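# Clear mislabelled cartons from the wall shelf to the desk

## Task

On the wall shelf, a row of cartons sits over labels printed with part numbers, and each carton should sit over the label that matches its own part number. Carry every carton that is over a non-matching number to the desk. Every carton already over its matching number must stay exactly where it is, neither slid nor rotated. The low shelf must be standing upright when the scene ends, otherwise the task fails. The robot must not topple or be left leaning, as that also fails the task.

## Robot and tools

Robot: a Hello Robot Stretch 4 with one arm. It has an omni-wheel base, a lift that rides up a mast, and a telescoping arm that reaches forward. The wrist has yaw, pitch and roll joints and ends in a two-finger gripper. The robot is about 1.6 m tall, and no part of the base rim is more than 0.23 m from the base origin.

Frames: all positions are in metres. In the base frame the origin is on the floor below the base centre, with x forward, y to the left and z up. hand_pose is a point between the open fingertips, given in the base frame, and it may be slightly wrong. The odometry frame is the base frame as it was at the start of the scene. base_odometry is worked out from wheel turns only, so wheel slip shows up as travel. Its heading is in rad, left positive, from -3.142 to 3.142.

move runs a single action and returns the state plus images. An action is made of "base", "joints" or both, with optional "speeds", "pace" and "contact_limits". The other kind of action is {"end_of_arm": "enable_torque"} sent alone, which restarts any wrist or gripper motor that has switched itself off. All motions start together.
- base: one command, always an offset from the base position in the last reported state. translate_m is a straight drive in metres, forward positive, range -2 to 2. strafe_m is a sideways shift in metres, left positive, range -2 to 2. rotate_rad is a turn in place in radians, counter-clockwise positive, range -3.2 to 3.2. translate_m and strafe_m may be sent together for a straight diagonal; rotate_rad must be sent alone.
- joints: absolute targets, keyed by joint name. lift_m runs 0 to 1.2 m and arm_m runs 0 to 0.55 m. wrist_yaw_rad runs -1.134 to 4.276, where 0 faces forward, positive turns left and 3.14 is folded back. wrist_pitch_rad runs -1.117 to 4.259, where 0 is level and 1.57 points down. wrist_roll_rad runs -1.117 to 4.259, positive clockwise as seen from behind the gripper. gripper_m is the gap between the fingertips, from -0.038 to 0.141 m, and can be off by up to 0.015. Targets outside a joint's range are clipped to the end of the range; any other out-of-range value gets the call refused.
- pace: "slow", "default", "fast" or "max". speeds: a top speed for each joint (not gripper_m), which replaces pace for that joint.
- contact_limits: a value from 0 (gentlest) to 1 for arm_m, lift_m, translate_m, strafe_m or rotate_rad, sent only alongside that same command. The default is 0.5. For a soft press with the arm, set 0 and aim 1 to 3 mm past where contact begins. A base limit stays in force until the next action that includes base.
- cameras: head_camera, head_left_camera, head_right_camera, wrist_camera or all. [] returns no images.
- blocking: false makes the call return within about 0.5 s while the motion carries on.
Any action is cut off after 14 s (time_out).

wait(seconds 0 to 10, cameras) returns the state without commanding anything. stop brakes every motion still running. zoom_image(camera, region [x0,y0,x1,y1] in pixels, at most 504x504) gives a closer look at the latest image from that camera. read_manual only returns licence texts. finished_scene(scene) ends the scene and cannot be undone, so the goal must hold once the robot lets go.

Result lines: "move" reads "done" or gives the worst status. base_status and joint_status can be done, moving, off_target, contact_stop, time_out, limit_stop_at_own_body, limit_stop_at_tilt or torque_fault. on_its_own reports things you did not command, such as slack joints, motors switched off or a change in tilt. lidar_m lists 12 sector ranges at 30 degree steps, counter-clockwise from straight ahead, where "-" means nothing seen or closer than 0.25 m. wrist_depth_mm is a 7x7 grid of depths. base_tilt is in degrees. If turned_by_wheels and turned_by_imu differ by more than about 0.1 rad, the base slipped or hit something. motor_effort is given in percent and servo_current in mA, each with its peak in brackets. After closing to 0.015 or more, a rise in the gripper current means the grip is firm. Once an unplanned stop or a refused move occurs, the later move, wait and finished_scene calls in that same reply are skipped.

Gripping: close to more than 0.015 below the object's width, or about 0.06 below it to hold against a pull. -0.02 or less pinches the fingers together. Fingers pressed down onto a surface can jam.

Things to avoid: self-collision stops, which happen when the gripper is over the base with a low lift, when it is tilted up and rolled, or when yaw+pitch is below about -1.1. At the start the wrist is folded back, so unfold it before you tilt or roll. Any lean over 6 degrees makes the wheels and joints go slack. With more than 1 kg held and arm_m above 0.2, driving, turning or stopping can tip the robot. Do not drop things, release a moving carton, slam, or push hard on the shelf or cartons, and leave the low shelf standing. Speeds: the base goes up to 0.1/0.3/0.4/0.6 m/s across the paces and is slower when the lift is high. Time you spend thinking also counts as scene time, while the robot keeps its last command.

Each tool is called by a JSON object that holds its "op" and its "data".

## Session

{"op": "move", "data": {}}

Scene clock: 0.00 s.
base_odometry: x=+0.000 y=+0.000 heading=+0.000
turned_by_wheels: +0.000
turned_by_imu: +0.000
base_tilt: forward=-1.1 right=+0.0
lidar_m: 2.43 2.41 2.80 1.96 1.94 2.68 2.86 2.57 2.63 2.18 2.20 2.44
base_status: not commanded
joint_positions: lift_m=+0.295 arm_m=+0.000 wrist_yaw_rad=+3.167 wrist_pitch_rad=+0.002 wrist_roll_rad=+0.000 gripper_m=+0.056
joint_status: not commanded
measured_speeds: all 0
motor_effort: lift_m=+20 arm_m=+4 wheel_0=+1 wheel_1=+1 wheel_2=+0
servo_current: wrist_yaw_rad=39 wrist_pitch_rad=46 wrist_roll_rad=39 gripper_m=26
hand_pose: x=-0.1197 y=+0.0801 z=+0.4721 quat_wxyz=(-0.013, -0.001, +0.000, +1.000) (m; base frame)
wrist_depth_mm: - 205 - - - - - / - 145 - - - - - / - 138 159 - - - - / - 141 183 - - - - / 141 141 - - - - - / 211 - - - 190 1756 1537 / - 1537 1255 150 1281 1138 1118
pictures: head_camera, head_left_camera, head_right_camera, wrist_camera

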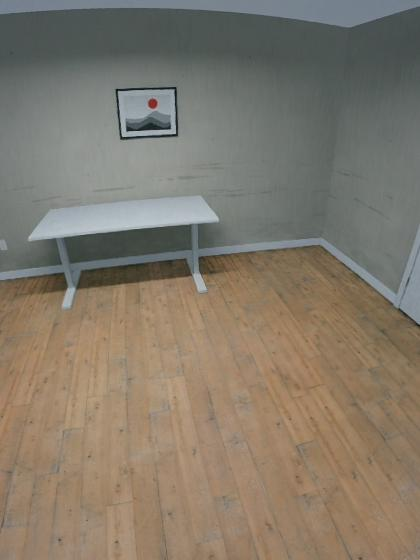

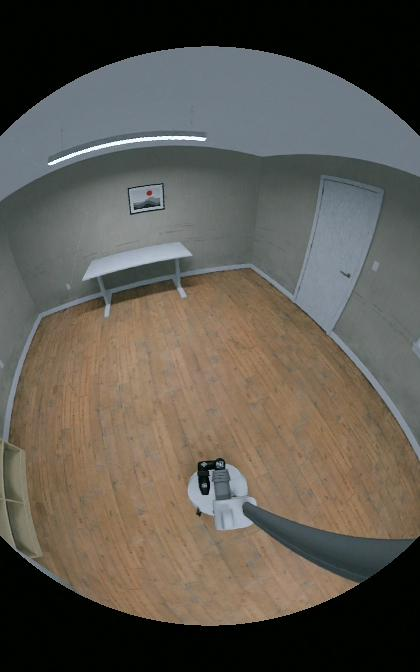

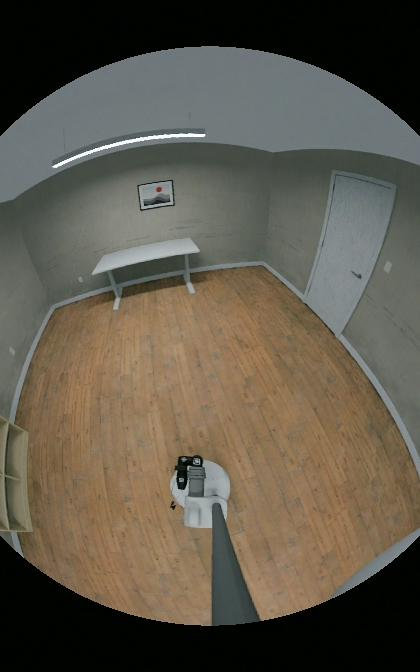

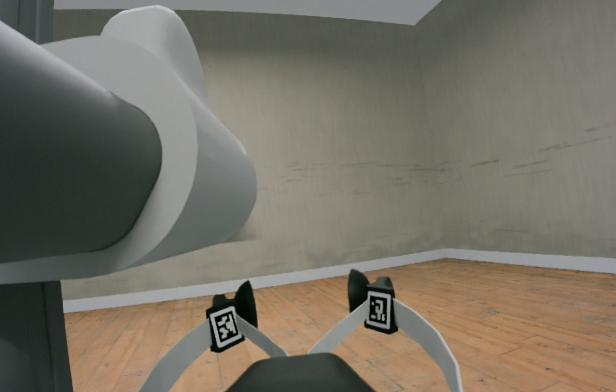

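{"op": "move", "data": {"base": {"rotate_rad":-2.99}, "joints": {"lift_m":0.5}, "cameras": ["head_camera","head_left_camera"]}}

{"op": "zoom_image", "data": {"camera": "head_camera", "region": [60, 150, 360, 330]}}

Scene clock: 9.53 s.
move: done
base_odometry: x=+0.000 y=+0.000 heading=-2.990
turned_by_wheels: -2.990
turned_by_imu: -2.956
base_tilt: forward=-1.1 right=+0.0
lidar_m: 2.59 2.62 2.44 2.18 2.22 2.74 3.18 2.43 2.56 1.90 1.96 2.88
base_status: done
joint_positions: lift_m=+0.500 arm_m=+0.000 wrist_yaw_rad=+3.167 wrist_pitch_rad=+0.002 wrist_roll_rad=+0.000 gripper_m=+0.056
joint_status: all done
measured_speeds: all 0
motor_effort: lift_m=+23(27) arm_m=+4(4) wheel_0=+0(9) wheel_1=+0(7) wheel_2=-1(7)
servo_current: wrist_yaw_rad=33(72) wrist_pitch_rad=39(52) wrist_roll_rad=39(46) gripper_m=33(39)
hand_pose: x=-0.1196 y=+0.0801 z=+0.6773 quat_wxyz=(-0.013, -0.001, +0.000, +1.000) (m; base frame)
wrist_depth_mm: - 206 - - - - - / - 145 - - - - - / - 138 159 - - - - / - 142 183 - - - - / 141 141 - - - - - / 212 - - - 189 - - / - - 1756 150 1756 1576 1537
pictures: head_camera, head_left_camera

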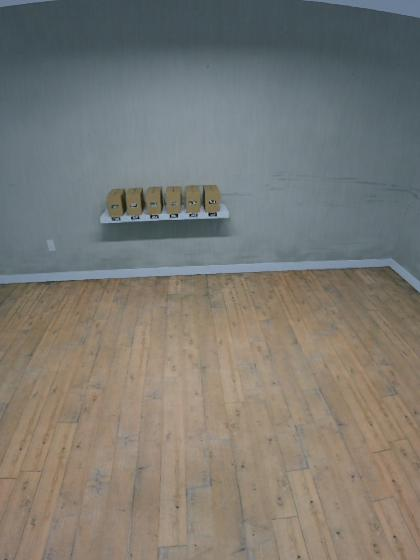

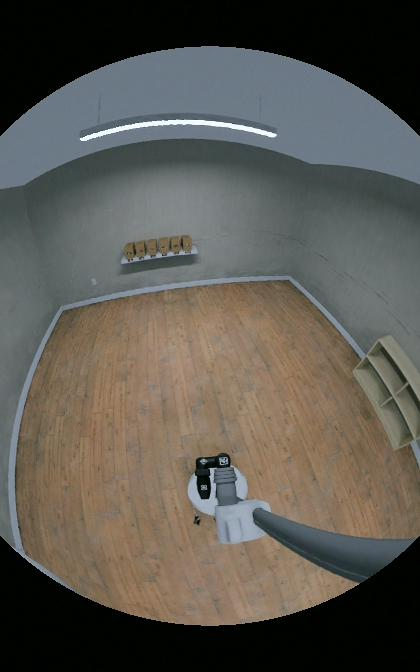

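Scaled by 1.680 from the camera's 420x560 image, which has a finer 1200x1600 frame.

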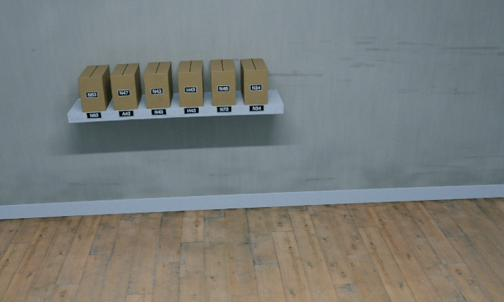

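{"op": "move", "data": {"base": {"rotate_rad":0.055}, "joints": {"wrist_yaw_rad":0.028,"gripper_m":0.12}, "cameras": []}}

{"op": "move", "data": {"base": {"translate_m":1.3,"strafe_m":0.25}, "cameras": ["head_camera"]}}

{"op": "zoom_image", "data": {"camera": "head_camera", "region": [40, 220, 220, 350]}}

{"op": "zoom_image", "data": {"camera": "head_camera", "region": [200, 220, 380, 350]}}

Scene clock: 18.00 s.
move: done
base_odometry: x=+0.000 y=+0.000 heading=-2.935
turned_by_wheels: +0.055
turned_by_imu: +0.052
base_tilt: forward=-1.1 right=-0.1
lidar_m: 2.58 2.62 2.34 2.19 2.26 2.82 3.19 2.48 2.50 1.92 1.97 3.07
base_status: done
joint_positions: lift_m=+0.500 arm_m=+0.000 wrist_yaw_rad=+0.032 wrist_pitch_rad=+0.002 wrist_roll_rad=+0.000 gripper_m=+0.120
joint_status: all done
measured_speeds: all 0
motor_effort: lift_m=+23(23) arm_m=+4(4) wheel_0=+1(4) wheel_1=+1(5) wheel_2=+0(4)
servo_current: wrist_yaw_rad=46(150) wrist_pitch_rad=52(52) wrist_roll_rad=26(46) gripper_m=33(85)
hand_pose: x=+0.4619 y=-0.0782 z=+0.6773 quat_wxyz=(+1.000, +0.000, +0.001, +0.016) (m; base frame)
wrist_depth_mm: - - - - - - - / - - - - - - - / - - - - - - - / - - - - - - - / - - - - - - - / - - - - - - - / - 1921 1863 - 1808 1537 1464
pictures: none
No camera images: "cameras" was empty.

Scene clock: 23.87 s.
move: done
base_odometry: x=-1.221 y=-0.512 heading=-2.935
turned_by_wheels: +0.000
turned_by_imu: -0.004
base_tilt: forward=-1.1 right=+0.0
lidar_m: 1.27 1.31 1.99 2.10 2.11 2.74 - 3.91 2.24 2.19 2.45 1.65
base_status: done
joint_positions: lift_m=+0.500 arm_m=+0.000 wrist_yaw_rad=+0.031 wrist_pitch_rad=+0.002 wrist_roll_rad=+0.000 gripper_m=+0.120
joint_status: not commanded
measured_speeds: all 0
motor_effort: lift_m=+23(23) arm_m=+4(4) wheel_0=+1(10) wheel_1=+0(7) wheel_2=+0(10)
servo_current: wrist_yaw_rad=39(65) wrist_pitch_rad=39(52) wrist_roll_rad=33(52) gripper_m=33(46)
hand_pose: x=+0.4618 y=-0.0784 z=+0.6774 quat_wxyz=(+1.000, +0.000, +0.001, +0.015) (m; base frame)
wrist_depth_mm: - - - - - - - / - - - - - - - / - - - - - - - / - 1042 1078 1098 1118 - - / - 1025 - - - - - / - - - - 182 - - / - - - - - - -
pictures: head_camera

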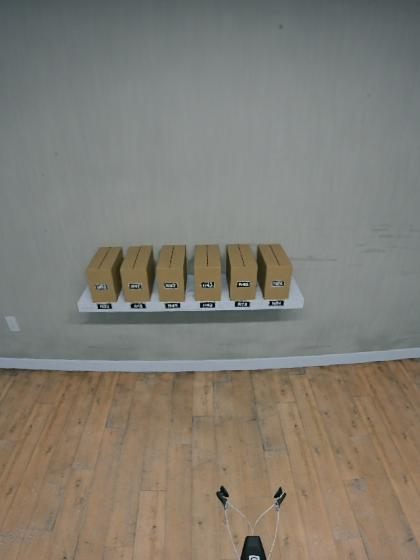

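Scaled by 2.800 from the camera's 420x560 image, which has a finer 1200x1600 frame.

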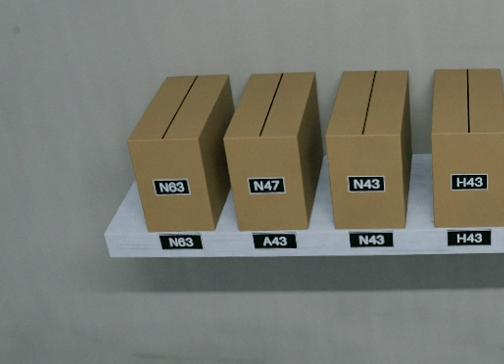

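Scaled by 2.800 from the camera's 420x560 image, which has a finer 1200x1600 frame.

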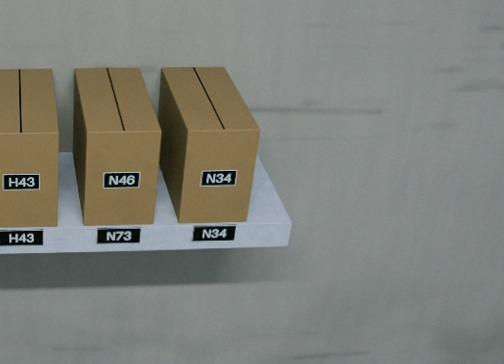

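{"op": "move", "data": {"base": {"rotate_rad":0.03}, "joints": {"lift_m":1.2,"wrist_pitch_rad":1.57,"arm_m":0.2}, "cameras": []}}

{"op": "move", "data": {"base": {"translate_m":0.7,"strafe_m":-0.08}, "cameras": []}}

{"op": "move", "data": {"joints": {"arm_m":0.4}, "cameras": ["head_camera","wrist_camera"]}}

{"op": "zoom_image", "data": {"camera": "wrist_camera", "region": [60, 0, 560, 392]}}

Scene clock: 34.67 s.
move: done
base_odometry: x=-1.221 y=-0.512 heading=-2.905
turned_by_wheels: +0.030
turned_by_imu: +0.027
base_tilt: forward=-1.0 right=+0.1
lidar_m: 1.26 1.28 2.03 2.07 2.10 2.79 - 3.81 2.16 2.21 2.38 1.37
base_status: done
joint_positions: lift_m=+1.200 arm_m=+0.200 wrist_yaw_rad=+0.031 wrist_pitch_rad=+1.568 wrist_roll_rad=+0.000 gripper_m=+0.120
joint_status: all done
measured_speeds: all 0
motor_effort: lift_m=+23(32) arm_m=+5(7) wheel_0=-2(5) wheel_1=+0(2) wheel_2=+1(4)
servo_current: wrist_yaw_rad=33(59) wrist_pitch_rad=39(85) wrist_roll_rad=33(52) gripper_m=26(39)
hand_pose: x=+0.3744 y=-0.0873 z=+1.0895 quat_wxyz=(+0.708, -0.011, +0.706, +0.011) (m; base frame)
wrist_depth_mm: 1366 1336 1366 1397 1366 1366 1397 / 1366 1366 1397 1366 1336 1366 1366 / 1366 1336 1336 1366 1336 1336 1336 / 1336 1336 1366 1366 1336 1336 1336 / 1308 1336 1308 1336 1336 1336 1336 / 1308 1308 1336 1098 1308 1308 1308 / 1281 1281 1078 - 1308 1308 1281
pictures: none
No camera images: "cameras" was empty.

Scene clock: 38.50 s.
move: done
base_odometry: x=-1.920 y=-0.598 heading=-2.905
turned_by_wheels: +0.000
turned_by_imu: -0.003
base_tilt: forward=-1.1 right=+0.0
lidar_m: 0.56 0.59 0.79 2.21 2.30 2.93 - 3.07 2.43 2.30 1.31 0.62
base_status: done
joint_positions: lift_m=+1.200 arm_m=+0.200 wrist_yaw_rad=+0.031 wrist_pitch_rad=+1.568 wrist_roll_rad=+0.000 gripper_m=+0.120
joint_status: not commanded
measured_speeds: all 0
motor_effort: lift_m=+23(23) arm_m=+4(5) wheel_0=+0(9) wheel_1=+0(4) wheel_2=-1(9)
servo_current: wrist_yaw_rad=46(59) wrist_pitch_rad=46(59) wrist_roll_rad=39(52) gripper_m=39(46)
hand_pose: x=+0.3744 y=-0.0874 z=+1.0895 quat_wxyz=(+0.708, -0.011, +0.706, +0.011) (m; base frame)
wrist_depth_mm: - - 421 418 421 - - / 455 - 455 488 585 1336 1366 / 539 1336 1336 1336 1336 1336 1366 / 1336 1308 1336 1336 1336 1336 1336 / 1308 1308 1308 1308 1308 1336 1308 / 1308 1308 1336 1098 1308 1281 1308 / 1308 1308 1078 - 1308 1308 1308
pictures: none
No camera images: "cameras" was empty.

Scene clock: 40.20 s.
move: done
base_odometry: x=-1.920 y=-0.598 heading=-2.905
turned_by_wheels: +0.000
turned_by_imu: -0.001
base_tilt: forward=-1.1 right=+0.0
lidar_m: 0.56 0.60 0.79 2.23 2.28 2.88 - 3.06 2.39 2.30 1.32 0.62
base_status: not commanded
joint_positions: lift_m=+1.200 arm_m=+0.400 wrist_yaw_rad=+0.031 wrist_pitch_rad=+1.568 wrist_roll_rad=+0.000 gripper_m=+0.120
joint_status: all done
measured_speeds: all 0
motor_effort: lift_m=+23(23) arm_m=+5(6) wheel_0=+0(0) wheel_1=+0(1) wheel_2=-1(2)
servo_current: wrist_yaw_rad=39(59) wrist_pitch_rad=39(52) wrist_roll_rad=39(59) gripper_m=20(46)
hand_pose: x=+0.5744 y=-0.0874 z=+1.0895 quat_wxyz=(+0.708, -0.011, +0.706, +0.011) (m; base frame)
wrist_depth_mm: - - 421 418 418 - - / - - 418 418 415 - - / 442 - 413 413 410 1336 1366 / 445 - 407 407 407 1336 1336 / 459 1336 1308 1308 1336 1336 1308 / 1336 1308 1308 1308 1281 1308 1308 / 1281 1308 1308 - 1281 1281 1308
pictures: head_camera, wrist_camera

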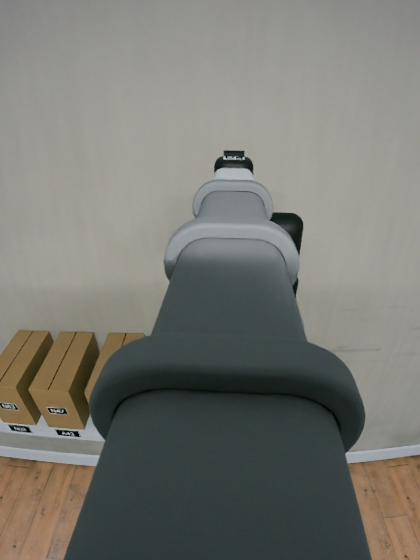

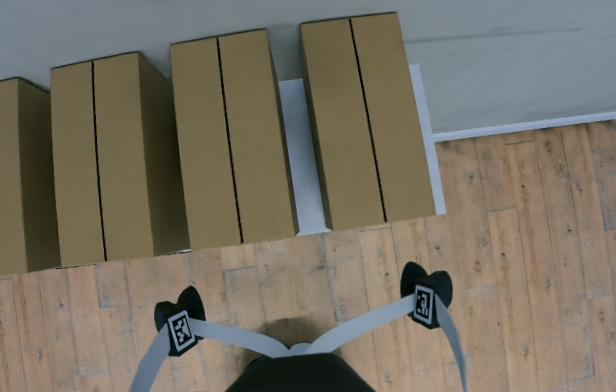

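Scaled by 1.008.

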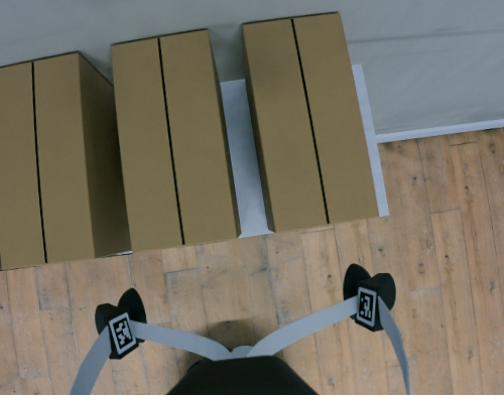

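{"op": "move", "data": {"base": {"rotate_rad":0.032}, "cameras": []}}

{"op": "move", "data": {"base": {"translate_m":0.065,"strafe_m":0.063}, "joints": {"arm_m":0.5}, "cameras": []}}

{"op": "move", "data": {"joints": {"lift_m":1.055}, "cameras": ["wrist_camera"]}}

{"op": "zoom_image", "data": {"camera": "wrist_camera", "region": [100, 100, 500, 392]}}

Scene clock: 50.40 s.
move: done
base_odometry: x=-1.920 y=-0.598 heading=-2.873
turned_by_wheels: +0.032
turned_by_imu: +0.030
base_tilt: forward=-1.0 right=+0.1
lidar_m: 0.57 0.61 0.82 2.23 2.32 3.05 - 2.97 2.40 2.29 1.26 0.62
base_status: done
joint_positions: lift_m=+1.200 arm_m=+0.400 wrist_yaw_rad=+0.031 wrist_pitch_rad=+1.568 wrist_roll_rad=+0.000 gripper_m=+0.120
joint_status: not commanded
measured_speeds: all 0
motor_effort: lift_m=+23(23) arm_m=+5(5) wheel_0=-1(8) wheel_1=+0(3) wheel_2=+1(4)
servo_current: wrist_yaw_rad=46(59) wrist_pitch_rad=39(52) wrist_roll_rad=26(46) gripper_m=26(39)
hand_pose: x=+0.5744 y=-0.0874 z=+1.0895 quat_wxyz=(+0.708, -0.011, +0.706, +0.011) (m; base frame)
wrist_depth_mm: - - 421 421 418 - - / 433 - 418 415 415 - - / 452 - 413 413 413 1336 1336 / 427 - 410 407 407 1336 1336 / 439 1336 1336 1308 1336 1336 1281 / 1308 1308 1308 1281 1281 1308 1281 / 1281 1281 1281 - 1308 1308 1281
pictures: none
No camera images: "cameras" was empty.

Scene clock: 51.87 s.
move: done
base_odometry: x=-1.966 y=-0.676 heading=-2.873
turned_by_wheels: +0.000
turned_by_imu: -0.001
base_tilt: forward=-1.1 right=+0.0
lidar_m: 0.49 0.54 0.72 2.17 2.26 2.90 - 3.09 2.49 2.35 1.15 0.56
base_status: done
joint_positions: lift_m=+1.200 arm_m=+0.500 wrist_yaw_rad=+0.031 wrist_pitch_rad=+1.568 wrist_roll_rad=+0.000 gripper_m=+0.120
joint_status: all done
measured_speeds: all 0
motor_effort: lift_m=+23(23) arm_m=+4(6) wheel_0=-1(9) wheel_1=-2(9) wheel_2=+2(7)
servo_current: wrist_yaw_rad=33(59) wrist_pitch_rad=46(52) wrist_roll_rad=33(46) gripper_m=26(46)
hand_pose: x=+0.6744 y=-0.0874 z=+1.0895 quat_wxyz=(+0.708, -0.011, +0.706, +0.011) (m; base frame)
wrist_depth_mm: - 111 123 140 130 145 - / 151 155 172 177 195 207 237 / 215 241 270 278 306 332 - / 407 - - 407 407 404 1336 / 404 436 - 402 402 404 1336 / 397 418 198 399 194 397 1281 / 394 404 - - 397 397 1308
pictures: none
No camera images: "cameras" was empty.

Scene clock: 53.53 s.
move: done
base_odometry: x=-1.966 y=-0.676 heading=-2.873
turned_by_wheels: +0.000
turned_by_imu: -0.001
base_tilt: forward=-0.9 right=+0.0
lidar_m: 0.50 0.51 0.71 2.16 2.24 2.90 - 3.07 2.47 2.37 1.17 0.55
base_status: not commanded
joint_positions: lift_m=+1.055 arm_m=+0.500 wrist_yaw_rad=+0.031 wrist_pitch_rad=+1.568 wrist_roll_rad=+0.000 gripper_m=+0.120
joint_status: all done
measured_speeds: all 0
motor_effort: lift_m=+15(21) arm_m=+4(5) wheel_0=-1(1) wheel_1=-2(3) wheel_2=+1(2)
servo_current: wrist_yaw_rad=46(59) wrist_pitch_rad=46(52) wrist_roll_rad=26(52) gripper_m=20(46)
hand_pose: x=+0.6744 y=-0.0874 z=+0.9452 quat_wxyz=(+0.708, -0.011, +0.706, +0.011) (m; base frame)
wrist_depth_mm: 110 113 124 142 131 147 - / 151 159 175 182 198 209 243 / 207 229 263 263 289 264 263 / - - 262 262 278 260 259 / - - 258 258 259 257 258 / - - 254 256 194 254 255 / - 253 - - 320 253 -
pictures: wrist_camera

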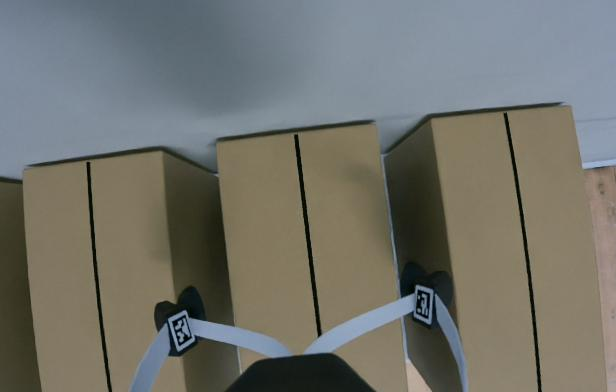

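Scaled by 1.260.

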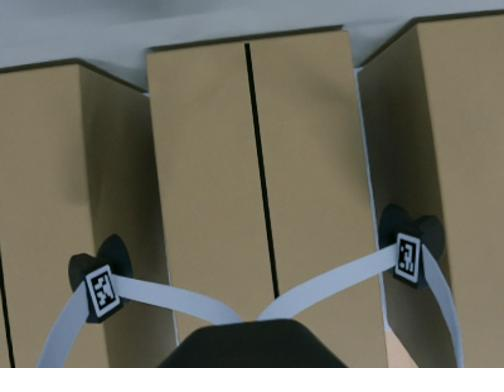

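{"op": "move", "data": {"base": {"strafe_m":-0.0085}, "joints": {"gripper_m":0.121}, "cameras": []}}

{"op": "move", "data": {"joints": {"lift_m":1.034}, "pace": "slow", "cameras": ["wrist_camera"]}}

{"op": "zoom_image", "data": {"camera": "wrist_camera", "region": [100, 100, 500, 392]}}

Scene clock: 59.03 s.
move: done
base_odometry: x=-1.969 y=-0.668 heading=-2.873
turned_by_wheels: +0.000
turned_by_imu: -0.001
base_tilt: forward=-1.1 right=+0.0
lidar_m: 0.51 0.54 0.71 2.18 2.24 2.97 - 3.05 2.46 2.35 1.14 0.55
base_status: done
joint_positions: lift_m=+1.055 arm_m=+0.500 wrist_yaw_rad=+0.031 wrist_pitch_rad=+1.568 wrist_roll_rad=+0.000 gripper_m=+0.121
joint_status: all done
measured_speeds: all 0
motor_effort: lift_m=+15(15) arm_m=+4(4) wheel_0=+0(12) wheel_1=+1(8) wheel_2=+1(2)
servo_current: wrist_yaw_rad=52(59) wrist_pitch_rad=33(46) wrist_roll_rad=46(46) gripper_m=26(46)
hand_pose: x=+0.6744 y=-0.0874 z=+0.9452 quat_wxyz=(+0.708, -0.011, +0.706, +0.011) (m; base frame)
wrist_depth_mm: 112 115 123 143 131 147 - / 152 159 176 183 199 212 245 / 208 230 263 263 272 263 262 / - - 260 262 281 260 260 / - - 258 258 270 257 257 / - - 256 256 194 255 255 / - - 253 - 298 253 -
pictures: none
No camera images: "cameras" was empty.

Scene clock: 59.97 s.
move: done
base_odometry: x=-1.969 y=-0.668 heading=-2.873
turned_by_wheels: +0.000
turned_by_imu: +0.000
base_tilt: forward=-1.0 right=+0.0
lidar_m: 0.50 0.50 0.72 2.17 2.26 2.96 - 3.08 2.48 2.34 1.17 0.54
base_status: not commanded
joint_positions: lift_m=+1.034 arm_m=+0.500 wrist_yaw_rad=+0.031 wrist_pitch_rad=+1.568 wrist_roll_rad=+0.000 gripper_m=+0.121
joint_status: all done
measured_speeds: all 0
motor_effort: lift_m=+15(18) arm_m=+4(5) wheel_0=+0(0) wheel_1=+2(2) wheel_2=+1(1)
servo_current: wrist_yaw_rad=39(59) wrist_pitch_rad=46(46) wrist_roll_rad=39(46) gripper_m=33(46)
hand_pose: x=+0.6744 y=-0.0874 z=+0.9242 quat_wxyz=(+0.708, -0.011, +0.706, +0.011) (m; base frame)
wrist_depth_mm: 112 115 123 143 131 148 - / 151 158 176 183 199 212 243 / 200 226 242 242 263 242 242 / - - 240 240 277 239 239 / - - 237 238 237 237 237 / - - 235 236 195 235 234 / - - 233 - 291 232 -
pictures: wrist_camera

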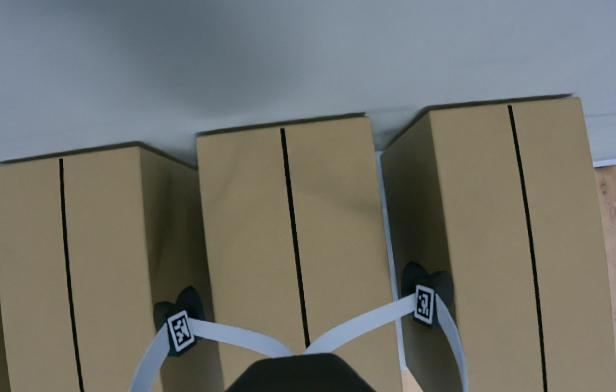

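Scaled by 1.260.

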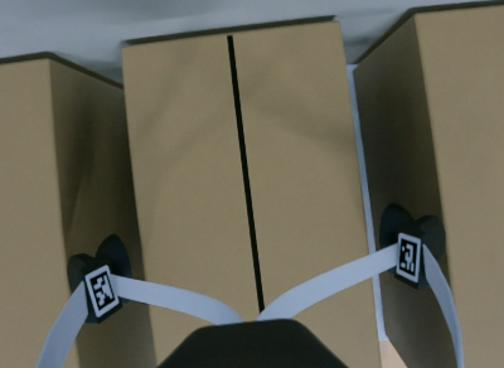

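{"op": "move", "data": {"joints": {"lift_m":1.012}, "pace": "slow", "contact_limits": {"lift_m":0.05}, "cameras": ["wrist_camera"]}}

{"op": "move", "data": {"joints": {"gripper_m":0.062}, "cameras": ["wrist_camera"]}}

{"op": "move", "data": {"joints": {"lift_m":1.198}, "pace": "slow", "cameras": ["wrist_camera","head_right_camera"]}}

Scene clock: 67.77 s.
move: done
base_odometry: x=-1.969 y=-0.668 heading=-2.873
turned_by_wheels: +0.000
turned_by_imu: -0.002
base_tilt: forward=-1.2 right=-0.1
lidar_m: 0.52 0.54 0.72 2.17 2.28 2.93 - 3.09 2.49 2.34 1.16 0.55
base_status: not commanded
joint_positions: lift_m=+1.012 arm_m=+0.500 wrist_yaw_rad=+0.031 wrist_pitch_rad=+1.568 wrist_roll_rad=+0.000 gripper_m=+0.121
joint_status: all done
measured_speeds: all 0
motor_effort: lift_m=+14(17) arm_m=+4(4) wheel_0=+0(0) wheel_1=+2(2) wheel_2=+1(1)
servo_current: wrist_yaw_rad=65(65) wrist_pitch_rad=46(52) wrist_roll_rad=39(46) gripper_m=39(39)
contact_limits: lift_m 0.05
hand_pose: x=+0.6744 y=-0.0874 z=+0.9022 quat_wxyz=(+0.708, -0.011, +0.706, +0.011) (m; base frame)
wrist_depth_mm: 112 115 123 142 131 148 - / 151 159 176 183 198 212 220 / 196 222 220 220 264 220 220 / - - 217 218 253 218 217 / - - 216 216 218 216 215 / - - 213 213 212 213 213 / - - 211 - 212 211 -
pictures: wrist_camera

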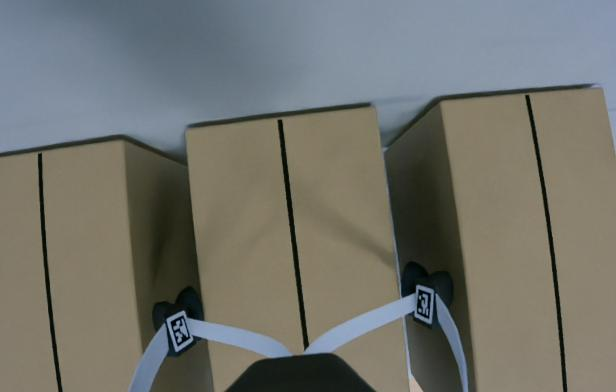

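Scene clock: 69.27 s.
move: done
base_odometry: x=-1.969 y=-0.668 heading=-2.873
turned_by_wheels: +0.000
turned_by_imu: -0.001
base_tilt: forward=-1.1 right=-0.1
lidar_m: 0.49 0.56 0.73 2.17 2.24 2.92 - 3.05 2.49 2.35 1.16 0.56
base_status: not commanded
joint_positions: lift_m=+1.012 arm_m=+0.500 wrist_yaw_rad=+0.031 wrist_pitch_rad=+1.568 wrist_roll_rad=+0.000 gripper_m=+0.063
joint_status: all done
measured_speeds: all 0
motor_effort: lift_m=+18(18) arm_m=+4(4) wheel_0=+0(0) wheel_1=+1(2) wheel_2=+1(1)
servo_current: wrist_yaw_rad=46(65) wrist_pitch_rad=39(52) wrist_roll_rad=33(52) gripper_m=85(202)
contact_limits: lift_m 0.05
hand_pose: x=+0.6743 y=-0.0874 z=+0.9019 quat_wxyz=(+0.708, -0.011, +0.706, +0.011) (m; base frame)
wrist_depth_mm: 111 115 123 142 131 147 - / 152 159 176 183 200 213 219 / 197 224 204 203 204 217 217 / - - 202 202 202 215 215 / 214 - 201 200 201 213 212 / - - 200 199 198 178 211 / - 158 197 198 198 216 -
pictures: wrist_camera

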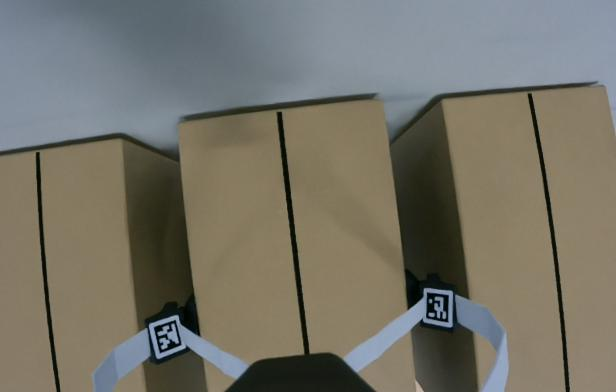

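Scene clock: 71.53 s.
move: done
base_odometry: x=-1.969 y=-0.668 heading=-2.873
turned_by_wheels: +0.000
turned_by_imu: -0.001
base_tilt: forward=-1.1 right=+0.0
lidar_m: 0.49 0.52 0.72 2.16 2.25 2.93 - 3.10 2.48 2.34 1.15 0.56
base_status: not commanded
joint_positions: lift_m=+1.197 arm_m=+0.500 wrist_yaw_rad=+0.031 wrist_pitch_rad=+1.568 wrist_roll_rad=+0.000 gripper_m=+0.063
joint_status: all done
measured_speeds: all 0
motor_effort: lift_m=+27(31) arm_m=+4(4) wheel_0=+0(0) wheel_1=+2(2) wheel_2=+0(1)
servo_current: wrist_yaw_rad=59(59) wrist_pitch_rad=39(52) wrist_roll_rad=46(52) gripper_m=78(91)
hand_pose: x=+0.6743 y=-0.0874 z=+1.0872 quat_wxyz=(+0.708, -0.011, +0.706, +0.011) (m; base frame)
wrist_depth_mm: 112 115 123 143 131 147 - / 152 159 175 183 200 213 245 / 213 244 204 204 204 340 - / 402 452 202 202 202 404 1336 / 399 445 201 200 201 397 1308 / 394 424 199 200 198 175 1308 / 392 173 197 198 197 1281 1281
pictures: head_right_camera, wrist_camera

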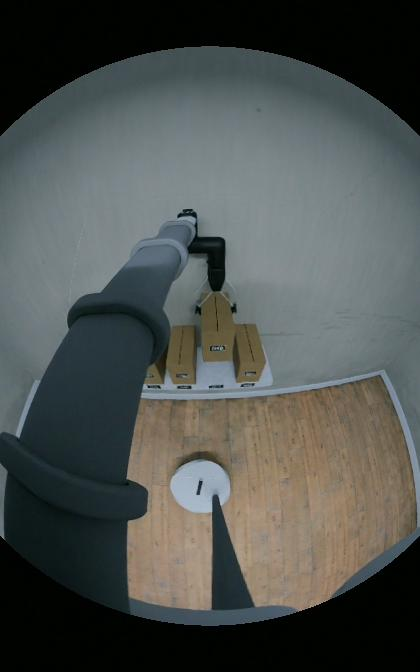

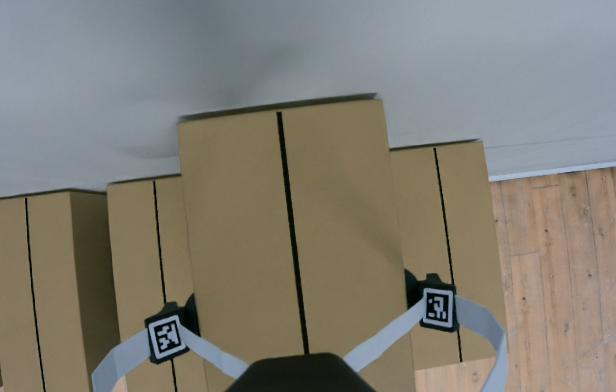

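{"op": "move", "data": {"joints": {"arm_m":0.19}, "base": {"translate_m":-0.4}, "speeds": {"arm_m":0.2}, "cameras": []}}

{"op": "move", "data": {"base": {"rotate_rad":3.17}, "joints": {"arm_m":0.1}, "pace": "slow", "cameras": ["head_left_camera"]}}

{"op": "move", "data": {"base": {"translate_m":1.7}, "cameras": ["head_camera"]}}

Scene clock: 80.10 s.
move: done
base_odometry: x=-1.583 y=-0.562 heading=-2.873
turned_by_wheels: +0.000
turned_by_imu: -0.002
base_tilt: forward=-1.1 right=-0.2
lidar_m: 0.25 0.95 1.59 2.16 2.24 2.95 - 3.04 2.30 2.38 1.76 0.25
base_status: done
joint_positions: lift_m=+1.197 arm_m=+0.190 wrist_yaw_rad=+0.031 wrist_pitch_rad=+1.568 wrist_roll_rad=+0.000 gripper_m=+0.063
joint_status: all done
measured_speeds: all 0
motor_effort: lift_m=+26(27) arm_m=-4(6) wheel_0=+1(11) wheel_1=+0(5) wheel_2=-1(11)
servo_current: wrist_yaw_rad=33(65) wrist_pitch_rad=39(52) wrist_roll_rad=33(46) gripper_m=85(85)
hand_pose: x=+0.3643 y=-0.0874 z=+1.0872 quat_wxyz=(+0.708, -0.011, +0.706, +0.011) (m; base frame)
wrist_depth_mm: - - 1366 1366 1397 1366 1366 / 1366 1366 1366 1366 1366 1366 1366 / 1336 1366 203 203 204 1336 1336 / 1336 1336 202 202 202 1336 1336 / 1308 1308 200 200 200 1308 1336 / 1308 1308 200 199 198 177 1336 / 1308 180 198 198 198 1281 1281
pictures: none
No camera images: "cameras" was empty.

Scene clock: 84.57 s.
move: done
base_odometry: x=-1.583 y=-0.562 heading=+0.297
turned_by_wheels: +3.170
turned_by_imu: +3.129
base_tilt: forward=-1.3 right=-0.1
lidar_m: 0.25 2.89 2.31 2.40 1.72 0.98 0.94 0.97 1.66 2.15 2.23 0.28
base_status: done
joint_positions: lift_m=+1.197 arm_m=+0.100 wrist_yaw_rad=+0.031 wrist_pitch_rad=+1.568 wrist_roll_rad=+0.000 gripper_m=+0.063
joint_status: all done
measured_speeds: all 0
motor_effort: lift_m=+26(27) arm_m=-5(6) wheel_0=-1(9) wheel_1=-2(6) wheel_2=-1(7)
servo_current: wrist_yaw_rad=33(65) wrist_pitch_rad=39(52) wrist_roll_rad=52(52) gripper_m=72(98)
hand_pose: x=+0.2744 y=-0.0874 z=+1.0872 quat_wxyz=(+0.708, -0.011, +0.706, +0.011) (m; base frame)
wrist_depth_mm: 1366 1397 1397 1366 1366 1397 1366 / 1397 1366 1366 1366 1336 1366 1366 / 1366 1336 204 203 204 1336 1336 / 1336 1336 202 202 202 1336 1336 / 1308 1336 200 200 201 1308 1308 / 1308 1308 199 199 198 175 1281 / 1281 181 197 198 198 1308 1281
pictures: head_left_camera

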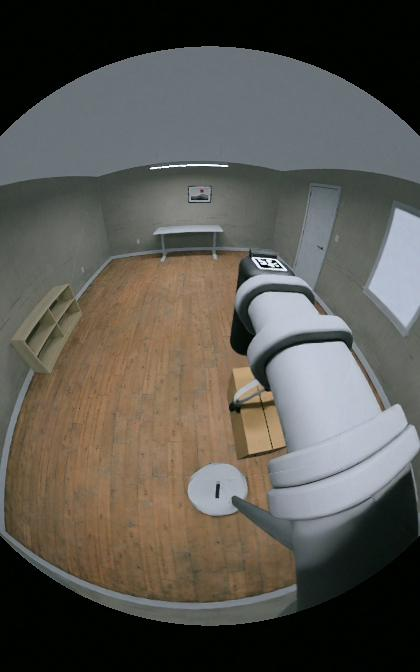

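Scene clock: 91.73 s.
move: done
base_odometry: x=+0.043 y=-0.064 heading=+0.297
turned_by_wheels: +0.000
turned_by_imu: -0.006
base_tilt: forward=-1.0 right=+0.1
lidar_m: 0.25 2.48 2.09 2.00 2.11 3.01 2.92 2.98 2.21 2.08 2.20 0.29
base_status: done
joint_positions: lift_m=+1.197 arm_m=+0.100 wrist_yaw_rad=+0.031 wrist_pitch_rad=+1.568 wrist_roll_rad=+0.000 gripper_m=+0.063
joint_status: not commanded
measured_speeds: all 0
motor_effort: lift_m=+26(27) arm_m=-4(5) wheel_0=+0(11) wheel_1=+0(6) wheel_2=+0(9)
servo_current: wrist_yaw_rad=39(72) wrist_pitch_rad=39(59) wrist_roll_rad=26(52) gripper_m=85(85)
hand_pose: x=+0.2743 y=-0.0874 z=+1.0872 quat_wxyz=(+0.708, -0.011, +0.706, +0.011) (m; base frame)
wrist_depth_mm: 1366 1397 1397 1336 1366 1366 1366 / 1397 1366 1397 1366 1336 1336 1366 / 1366 1366 204 204 204 1366 1336 / 1336 1366 202 202 202 1336 1336 / 1308 1308 201 200 201 1308 1308 / 1308 1308 200 199 198 176 1308 / 1308 181 196 198 198 1281 1281
pictures: head_camera

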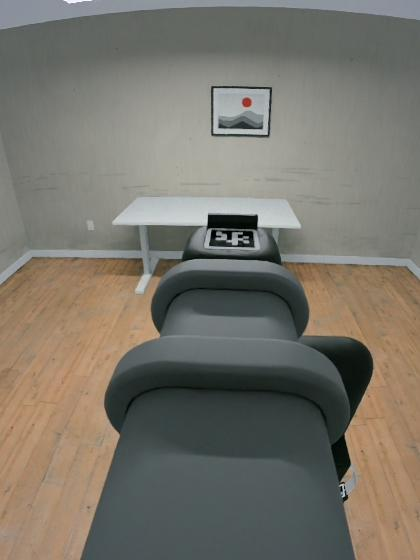

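{"op": "move", "data": {"base": {"translate_m":1.4,"strafe_m":-0.12}, "cameras": ["head_camera"]}}

Scene clock: 103.93 s.
move: done
base_odometry: x=+1.417 y=+0.230 heading=+0.297
turned_by_wheels: +0.000
turned_by_imu: -0.006
base_tilt: forward=-1.0 right=+0.0
lidar_m: 0.25 1.01 1.47 2.57 2.30 3.57 - 2.86 2.08 1.93 2.06 0.31
base_status: done
joint_positions: lift_m=+1.197 arm_m=+0.100 wrist_yaw_rad=+0.031 wrist_pitch_rad=+1.568 wrist_roll_rad=+0.000 gripper_m=+0.063
joint_status: not commanded
measured_speeds: all 0
motor_effort: lift_m=+26(27) arm_m=-4(5) wheel_0=+1(11) wheel_1=+1(5) wheel_2=+0(10)
servo_current: wrist_yaw_rad=59(65) wrist_pitch_rad=46(52) wrist_roll_rad=39(52) gripper_m=72(91)
hand_pose: x=+0.2743 y=-0.0874 z=+1.0873 quat_wxyz=(+0.708, -0.011, +0.706, +0.011) (m; base frame)
wrist_depth_mm: 1366 1397 1366 1366 1397 1366 1366 / 1366 1366 1366 1336 1366 1366 1366 / 1336 1366 203 204 204 1336 1336 / 1336 1336 202 202 202 1308 1336 / 1336 1308 201 201 201 1308 1308 / 1308 1308 199 199 199 175 1308 / 1308 181 198 198 198 1281 1308
pictures: head_camera

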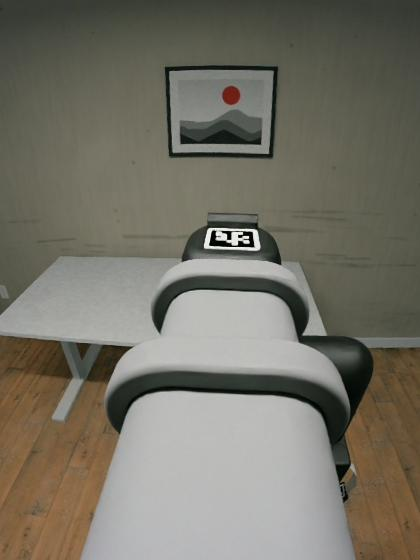

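{"op": "move", "data": {"base": {"translate_m":0.56}, "pace": "slow", "cameras": []}}

{"op": "move", "data": {"joints": {"arm_m":0.5}, "speeds": {"arm_m":0.2}, "cameras": ["wrist_camera","head_right_camera"]}}

{"op": "move", "data": {"joints": {"lift_m":1.02}, "pace": "slow", "contact_limits": {"lift_m":0.1}, "cameras": ["head_right_camera"]}}

{"op": "move", "data": {"joints": {"lift_m":0.93}, "speeds": {"lift_m":0.03}, "contact_limits": {"lift_m":0.02}, "cameras": ["head_right_camera"]}}

Scene clock: 118.73 s.
move: done
base_odometry: x=+1.952 y=+0.394 heading=+0.297
turned_by_wheels: +0.000
turned_by_imu: -0.005
base_tilt: forward=-1.1 right=-0.1
lidar_m: 0.25 0.44 0.63 2.58 2.56 3.10 - 2.88 2.04 1.96 1.80 0.31
base_status: done
joint_positions: lift_m=+1.197 arm_m=+0.100 wrist_yaw_rad=+0.031 wrist_pitch_rad=+1.568 wrist_roll_rad=+0.000 gripper_m=+0.063
joint_status: not commanded
measured_speeds: all 0
motor_effort: lift_m=+26(26) arm_m=-4(4) wheel_0=+0(10) wheel_1=+0(4) wheel_2=+0(7)
servo_current: wrist_yaw_rad=52(65) wrist_pitch_rad=46(52) wrist_roll_rad=39(46) gripper_m=78(98)
hand_pose: x=+0.2743 y=-0.0874 z=+1.0873 quat_wxyz=(+0.708, -0.011, +0.706, +0.011) (m; base frame)
wrist_depth_mm: - - - - - 1366 1366 / - - - - - 1336 1366 / - - 204 204 204 1336 1336 / 1366 1336 202 202 202 1308 1336 / 1336 1336 201 200 201 1336 1308 / 1308 1308 199 199 198 176 1281 / 1308 180 197 198 197 1308 1308
pictures: none
No camera images: "cameras" was empty.

Scene clock: 121.53 s.
move: done
base_odometry: x=+1.952 y=+0.394 heading=+0.297
turned_by_wheels: +0.000
turned_by_imu: -0.001
base_tilt: forward=-1.2 right=-0.1
lidar_m: 0.42 0.45 0.62 2.55 2.56 3.11 - 2.85 2.04 1.96 1.78 0.44
base_status: not commanded
joint_positions: lift_m=+1.197 arm_m=+0.500 wrist_yaw_rad=+0.030 wrist_pitch_rad=+1.568 wrist_roll_rad=+0.000 gripper_m=+0.063
joint_status: all done
measured_speeds: all 0
motor_effort: lift_m=+26(27) arm_m=+4(7) wheel_0=+0(0) wheel_1=+0(1) wheel_2=+0(0)
servo_current: wrist_yaw_rad=33(65) wrist_pitch_rad=39(52) wrist_roll_rad=33(46) gripper_m=72(91)
hand_pose: x=+0.6742 y=-0.0874 z=+1.0873 quat_wxyz=(+0.708, -0.011, +0.706, +0.011) (m; base frame)
wrist_depth_mm: - - - - - - - / - - - - - 1336 1366 / - - 204 204 204 1336 1336 / - - 202 202 202 1336 1336 / - - 201 200 201 1308 1308 / - - 199 199 198 172 1281 / - 158 197 198 197 - 1281
pictures: head_right_camera, wrist_camera

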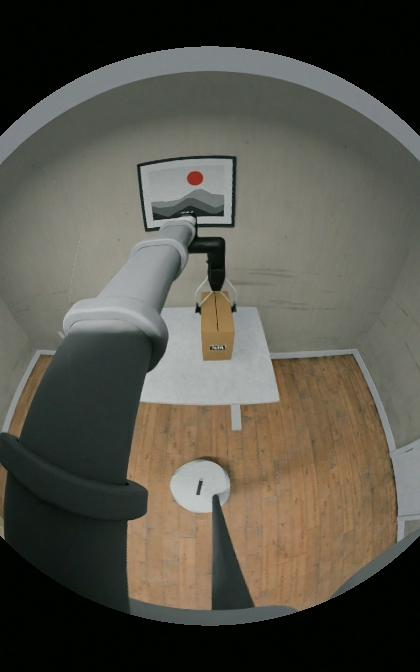

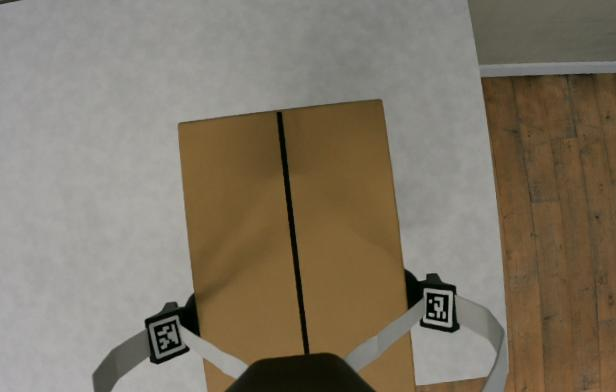

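Scene clock: 123.77 s.
move: done
base_odometry: x=+1.952 y=+0.394 heading=+0.297
turned_by_wheels: +0.000
turned_by_imu: -0.001
base_tilt: forward=-1.1 right=+0.0
lidar_m: 0.42 0.46 0.62 2.56 2.56 3.10 - 2.89 2.02 1.96 1.77 0.45
base_status: not commanded
joint_positions: lift_m=+1.020 arm_m=+0.500 wrist_yaw_rad=+0.030 wrist_pitch_rad=+1.568 wrist_roll_rad=+0.000 gripper_m=+0.063
joint_status: all done
measured_speeds: all 0
motor_effort: lift_m=+18(23) arm_m=+4(4) wheel_0=+0(0) wheel_1=+0(1) wheel_2=+0(0)
servo_current: wrist_yaw_rad=33(72) wrist_pitch_rad=39(52) wrist_roll_rad=33(52) gripper_m=72(91)
contact_limits: lift_m 0.1
hand_pose: x=+0.6742 y=-0.0874 z=+0.9099 quat_wxyz=(+0.708, -0.011, +0.706, +0.011) (m; base frame)
wrist_depth_mm: - - - - - - - / - - - - - - 1182 / - - 204 203 204 - 1138 / - - 202 202 202 - - / - - 200 200 200 - - / - - 199 199 199 171 - / - 158 198 198 198 - -
pictures: head_right_camera

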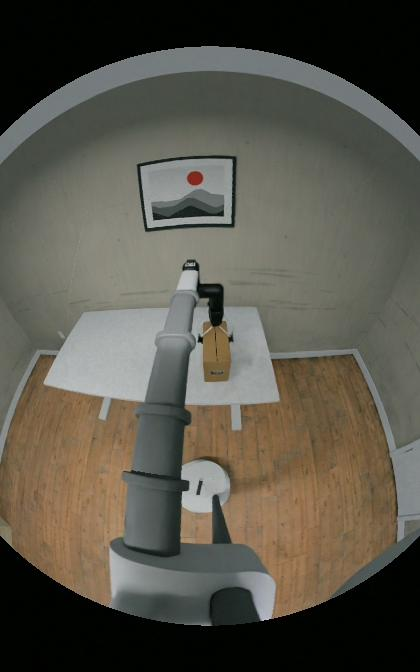

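Scene clock: 125.80 s.
move: contact_stop
base_odometry: x=+1.952 y=+0.394 heading=+0.297
turned_by_wheels: +0.000
turned_by_imu: -0.001
base_tilt: forward=-1.1 right=-0.1
lidar_m: 0.42 0.45 0.63 2.57 2.55 3.09 - 2.87 2.04 1.95 1.77 0.46
base_status: not commanded
joint_positions: lift_m=+0.983 arm_m=+0.500 wrist_yaw_rad=+0.030 wrist_pitch_rad=+1.568 wrist_roll_rad=+0.000 gripper_m=+0.063
joint_status: lift_m contact_stop (moved -0.037 of -0.090)
measured_speeds: all 0
on_its_own: lift_m is slack since a contact_stop (your +0.930 is given up)
motor_effort: lift_m=+19(21) arm_m=+4(4) wheel_0=-2(2) wheel_1=-2(2) wheel_2=+0(1)
servo_current: wrist_yaw_rad=39(72) wrist_pitch_rad=39(46) wrist_roll_rad=33(46) gripper_m=52(85)
contact_limits: lift_m 0.02
hand_pose: x=+0.6742 y=-0.0874 z=+0.8733 quat_wxyz=(+0.708, -0.011, +0.706, +0.011) (m; base frame)
wrist_depth_mm: - - - - - - - / - - - - - - - / - - 205 205 204 - - / - - 203 202 202 - - / - - 200 200 201 - - / - - 198 198 198 170 - / - 161 185 196 196 - -
pictures: head_right_camera

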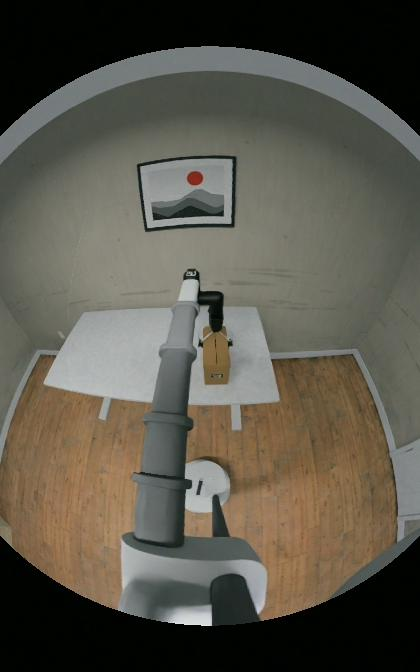

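{"op": "move", "data": {"joints": {"lift_m":0.982}, "cameras": []}}

{"op": "move", "data": {"joints": {"gripper_m":0.121}, "cameras": []}}

{"op": "move", "data": {"joints": {"lift_m":1.2}, "cameras": ["wrist_camera"]}}

{"op": "move", "data": {"joints": {"arm_m":0.1}, "cameras": []}}

{"op": "move", "data": {"base": {"translate_m":-1.2}, "cameras": []}}

{"op": "move", "data": {"base": {"rotate_rad":3.15}, "cameras": []}}

{"op": "move", "data": {"base": {"translate_m":1.8,"strafe_m":0.345}, "cameras": ["head_camera"]}}

Scene clock: 138.07 s.
move: done
base_odometry: x=+1.952 y=+0.394 heading=+0.297
turned_by_wheels: +0.000
turned_by_imu: -0.001
base_tilt: forward=-1.2 right=+0.0
lidar_m: 0.42 0.47 0.62 2.58 2.58 3.10 - 2.86 2.03 1.96 1.76 0.45
base_status: not commanded
joint_positions: lift_m=+0.983 arm_m=+0.500 wrist_yaw_rad=+0.030 wrist_pitch_rad=+1.568 wrist_roll_rad=+0.000 gripper_m=+0.063
joint_status: all done
measured_speeds: all 0
motor_effort: lift_m=+13(18) arm_m=+4(4) wheel_0=-2(2) wheel_1=-2(2) wheel_2=+0(1)
servo_current: wrist_yaw_rad=39(52) wrist_pitch_rad=39(46) wrist_roll_rad=39(52) gripper_m=59(65)
hand_pose: x=+0.6742 y=-0.0874 z=+0.8723 quat_wxyz=(+0.708, -0.011, +0.706, +0.011) (m; base frame)
wrist_depth_mm: - - - - - - - / - - - - - - - / - - 205 204 205 - - / - - 202 202 202 - - / - - 200 200 200 - - / - - 198 198 197 170 - / - 161 185 196 195 - -
pictures: none
No camera images: "cameras" was empty.

Scene clock: 139.57 s.
move: done
base_odometry: x=+1.952 y=+0.394 heading=+0.297
turned_by_wheels: +0.000
turned_by_imu: -0.001
base_tilt: forward=-1.1 right=+0.0
lidar_m: 0.41 0.45 0.62 2.57 2.57 3.10 - 2.86 2.02 1.96 1.77 0.44
base_status: not commanded
joint_positions: lift_m=+0.982 arm_m=+0.500 wrist_yaw_rad=+0.030 wrist_pitch_rad=+1.568 wrist_roll_rad=+0.000 gripper_m=+0.121
joint_status: all done
measured_speeds: all 0
motor_effort: lift_m=+15(15) arm_m=+4(4) wheel_0=-2(2) wheel_1=-1(2) wheel_2=+0(1)
servo_current: wrist_yaw_rad=52(65) wrist_pitch_rad=39(52) wrist_roll_rad=39(46) gripper_m=46(72)
hand_pose: x=+0.6742 y=-0.0874 z=+0.8722 quat_wxyz=(+0.708, -0.011, +0.706, +0.011) (m; base frame)
wrist_depth_mm: - - - - - - - / - - - - - - - / - - 203 203 202 - - / - - 201 200 201 - - / - - 199 199 198 - - / - - 197 197 195 - - / - - 195 - 195 - -
pictures: none
No camera images: "cameras" was empty.

Scene clock: 141.57 s.
move: done
base_odometry: x=+1.952 y=+0.394 heading=+0.297
turned_by_wheels: +0.000
turned_by_imu: -0.001
base_tilt: forward=-1.1 right=+0.0
lidar_m: 0.41 0.45 0.61 2.57 2.55 3.09 - 2.86 2.05 1.93 1.75 0.45
base_status: not commanded
joint_positions: lift_m=+1.200 arm_m=+0.500 wrist_yaw_rad=+0.030 wrist_pitch_rad=+1.568 wrist_roll_rad=+0.000 gripper_m=+0.121
joint_status: all done
measured_speeds: all 0
motor_effort: lift_m=+23(29) arm_m=+4(4) wheel_0=-1(2) wheel_1=-1(2) wheel_2=+0(1)
servo_current: wrist_yaw_rad=46(59) wrist_pitch_rad=39(52) wrist_roll_rad=33(52) gripper_m=26(46)
hand_pose: x=+0.6742 y=-0.0874 z=+1.0895 quat_wxyz=(+0.708, -0.011, +0.706, +0.011) (m; base frame)
wrist_depth_mm: - - - - - - - / - - - - - 1366 1366 / - - - - - 1366 1336 / - - - 418 - 1308 1308 / - - - 413 - 1308 1308 / - - - 413 184 591 1281 / - - - - - 1308 1281
pictures: wrist_camera

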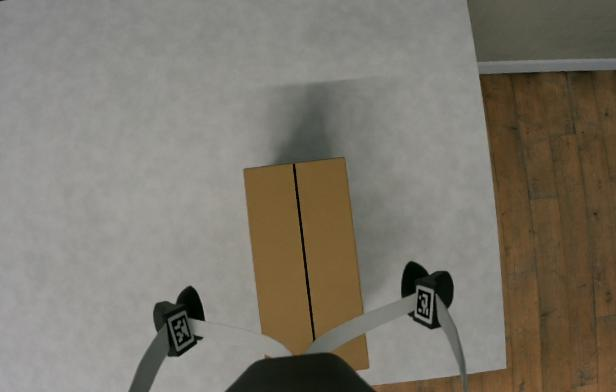

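Scene clock: 143.87 s.
move: done
base_odometry: x=+1.952 y=+0.394 heading=+0.297
turned_by_wheels: +0.000
turned_by_imu: -0.001
base_tilt: forward=-1.1 right=+0.0
lidar_m: 0.41 0.46 0.64 2.57 2.57 3.11 - 2.86 2.06 1.94 1.78 0.45
base_status: not commanded
joint_positions: lift_m=+1.200 arm_m=+0.100 wrist_yaw_rad=+0.030 wrist_pitch_rad=+1.568 wrist_roll_rad=+0.000 gripper_m=+0.121
joint_status: all done
measured_speeds: all 0
motor_effort: lift_m=+23(24) arm_m=-5(6) wheel_0=-1(2) wheel_1=-1(2) wheel_2=+0(1)
servo_current: wrist_yaw_rad=46(52) wrist_pitch_rad=39(46) wrist_roll_rad=26(46) gripper_m=33(46)
hand_pose: x=+0.2743 y=-0.0874 z=+1.0895 quat_wxyz=(+0.708, -0.011, +0.706, +0.011) (m; base frame)
wrist_depth_mm: - - - 433 - 1397 1366 / - - - 535 - 1366 1366 / - - - - 1336 1336 1366 / 1336 1336 1336 1336 1366 1336 1308 / 1336 1336 1336 1308 1336 1308 1308 / 1308 1308 1098 1118 195 1308 1308 / 1281 1308 1281 - 1281 1281 1281
pictures: none
No camera images: "cameras" was empty.

Scene clock: 149.33 s.
move: done
base_odometry: x=+0.804 y=+0.043 heading=+0.296
turned_by_wheels: +0.000
turned_by_imu: -0.001
base_tilt: forward=-1.1 right=-0.1
lidar_m: 1.60 1.71 2.65 2.17 2.23 3.60 3.78 2.91 2.09 1.96 2.04 2.54
base_status: done
joint_positions: lift_m=+1.200 arm_m=+0.100 wrist_yaw_rad=+0.030 wrist_pitch_rad=+1.568 wrist_roll_rad=+0.000 gripper_m=+0.121
joint_status: not commanded
measured_speeds: all 0
motor_effort: lift_m=+23(24) arm_m=-5(5) wheel_0=-1(11) wheel_1=-2(6) wheel_2=-2(9)
servo_current: wrist_yaw_rad=13(72) wrist_pitch_rad=46(52) wrist_roll_rad=46(52) gripper_m=26(46)
hand_pose: x=+0.2743 y=-0.0874 z=+1.0895 quat_wxyz=(+0.708, -0.011, +0.706, +0.011) (m; base frame)
wrist_depth_mm: 1397 1366 1366 1366 1366 1397 1366 / 1397 1366 1397 1366 1366 1336 1366 / 1366 1336 1366 1336 1366 1366 1336 / 1336 1336 1336 1308 1336 1336 1336 / 1308 1308 1308 1336 1336 1336 1308 / 1308 1308 1118 1078 195 1308 1308 / 1308 1308 1281 - 1308 1308 1308
pictures: none
No camera images: "cameras" was empty.

Scene clock: 153.77 s.
move: done
base_odometry: x=+0.805 y=+0.043 heading=-2.837
turned_by_wheels: +3.150
turned_by_imu: +3.110
base_tilt: forward=-1.0 right=+0.0
lidar_m: 3.37 2.87 2.11 2.01 2.08 2.57 1.68 1.72 2.62 2.12 2.24 3.61
base_status: done
joint_positions: lift_m=+1.200 arm_m=+0.100 wrist_yaw_rad=+0.030 wrist_pitch_rad=+1.568 wrist_roll_rad=+0.000 gripper_m=+0.121
joint_status: not commanded
measured_speeds: all 0
motor_effort: lift_m=+23(23) arm_m=-5(5) wheel_0=-1(11) wheel_1=-2(6) wheel_2=-1(6)
servo_current: wrist_yaw_rad=39(65) wrist_pitch_rad=46(52) wrist_roll_rad=39(52) gripper_m=26(46)
hand_pose: x=+0.2743 y=-0.0874 z=+1.0895 quat_wxyz=(+0.708, -0.011, +0.706, +0.011) (m; base frame)
wrist_depth_mm: 1397 1397 1397 1397 1366 1397 1397 / 1366 1366 1366 1366 1366 1366 1366 / 1366 1366 1336 1336 1366 1366 1336 / 1336 1336 1336 1336 1336 1308 1336 / 1308 1336 1336 1308 1308 1308 1308 / 1308 1308 1098 1098 195 1281 1308 / 1308 1281 1281 - 1281 1281 1281
pictures: none
No camera images: "cameras" was empty.

Scene clock: 161.33 s.
move: done
base_odometry: x=-0.809 y=-0.826 heading=-2.837
turned_by_wheels: +0.000
turned_by_imu: -0.005
base_tilt: forward=-1.1 right=+0.0
lidar_m: 1.57 1.91 1.75 1.62 1.71 2.39 - 4.00 2.59 2.51 2.64 1.65
base_status: done
joint_positions: lift_m=+1.200 arm_m=+0.100 wrist_yaw_rad=+0.030 wrist_pitch_rad=+1.568 wrist_roll_rad=+0.000 gripper_m=+0.121
joint_status: not commanded
measured_speeds: all 0
motor_effort: lift_m=+23(23) arm_m=-5(5) wheel_0=+0(8) wheel_1=-1(7) wheel_2=+0(10)
servo_current: wrist_yaw_rad=52(72) wrist_pitch_rad=46(52) wrist_roll_rad=39(52) gripper_m=33(46)
hand_pose: x=+0.2743 y=-0.0874 z=+1.0895 quat_wxyz=(+0.708, -0.011, +0.706, +0.011) (m; base frame)
wrist_depth_mm: 1366 1366 1366 1366 1366 1366 1366 / 1397 1336 1366 1366 1366 1366 1366 / 1336 1336 1366 1336 1366 1336 1336 / 1336 1308 1336 1366 1336 1336 1336 / 1336 1336 1336 1308 1336 1336 1308 / 1308 1308 1098 1078 195 1308 1308 / 1308 1308 1281 - 1308 1308 1308
pictures: head_camera

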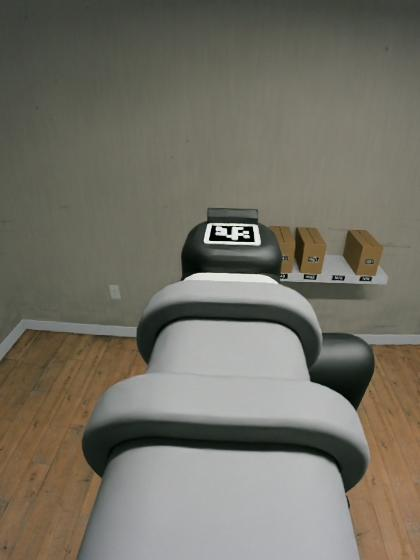

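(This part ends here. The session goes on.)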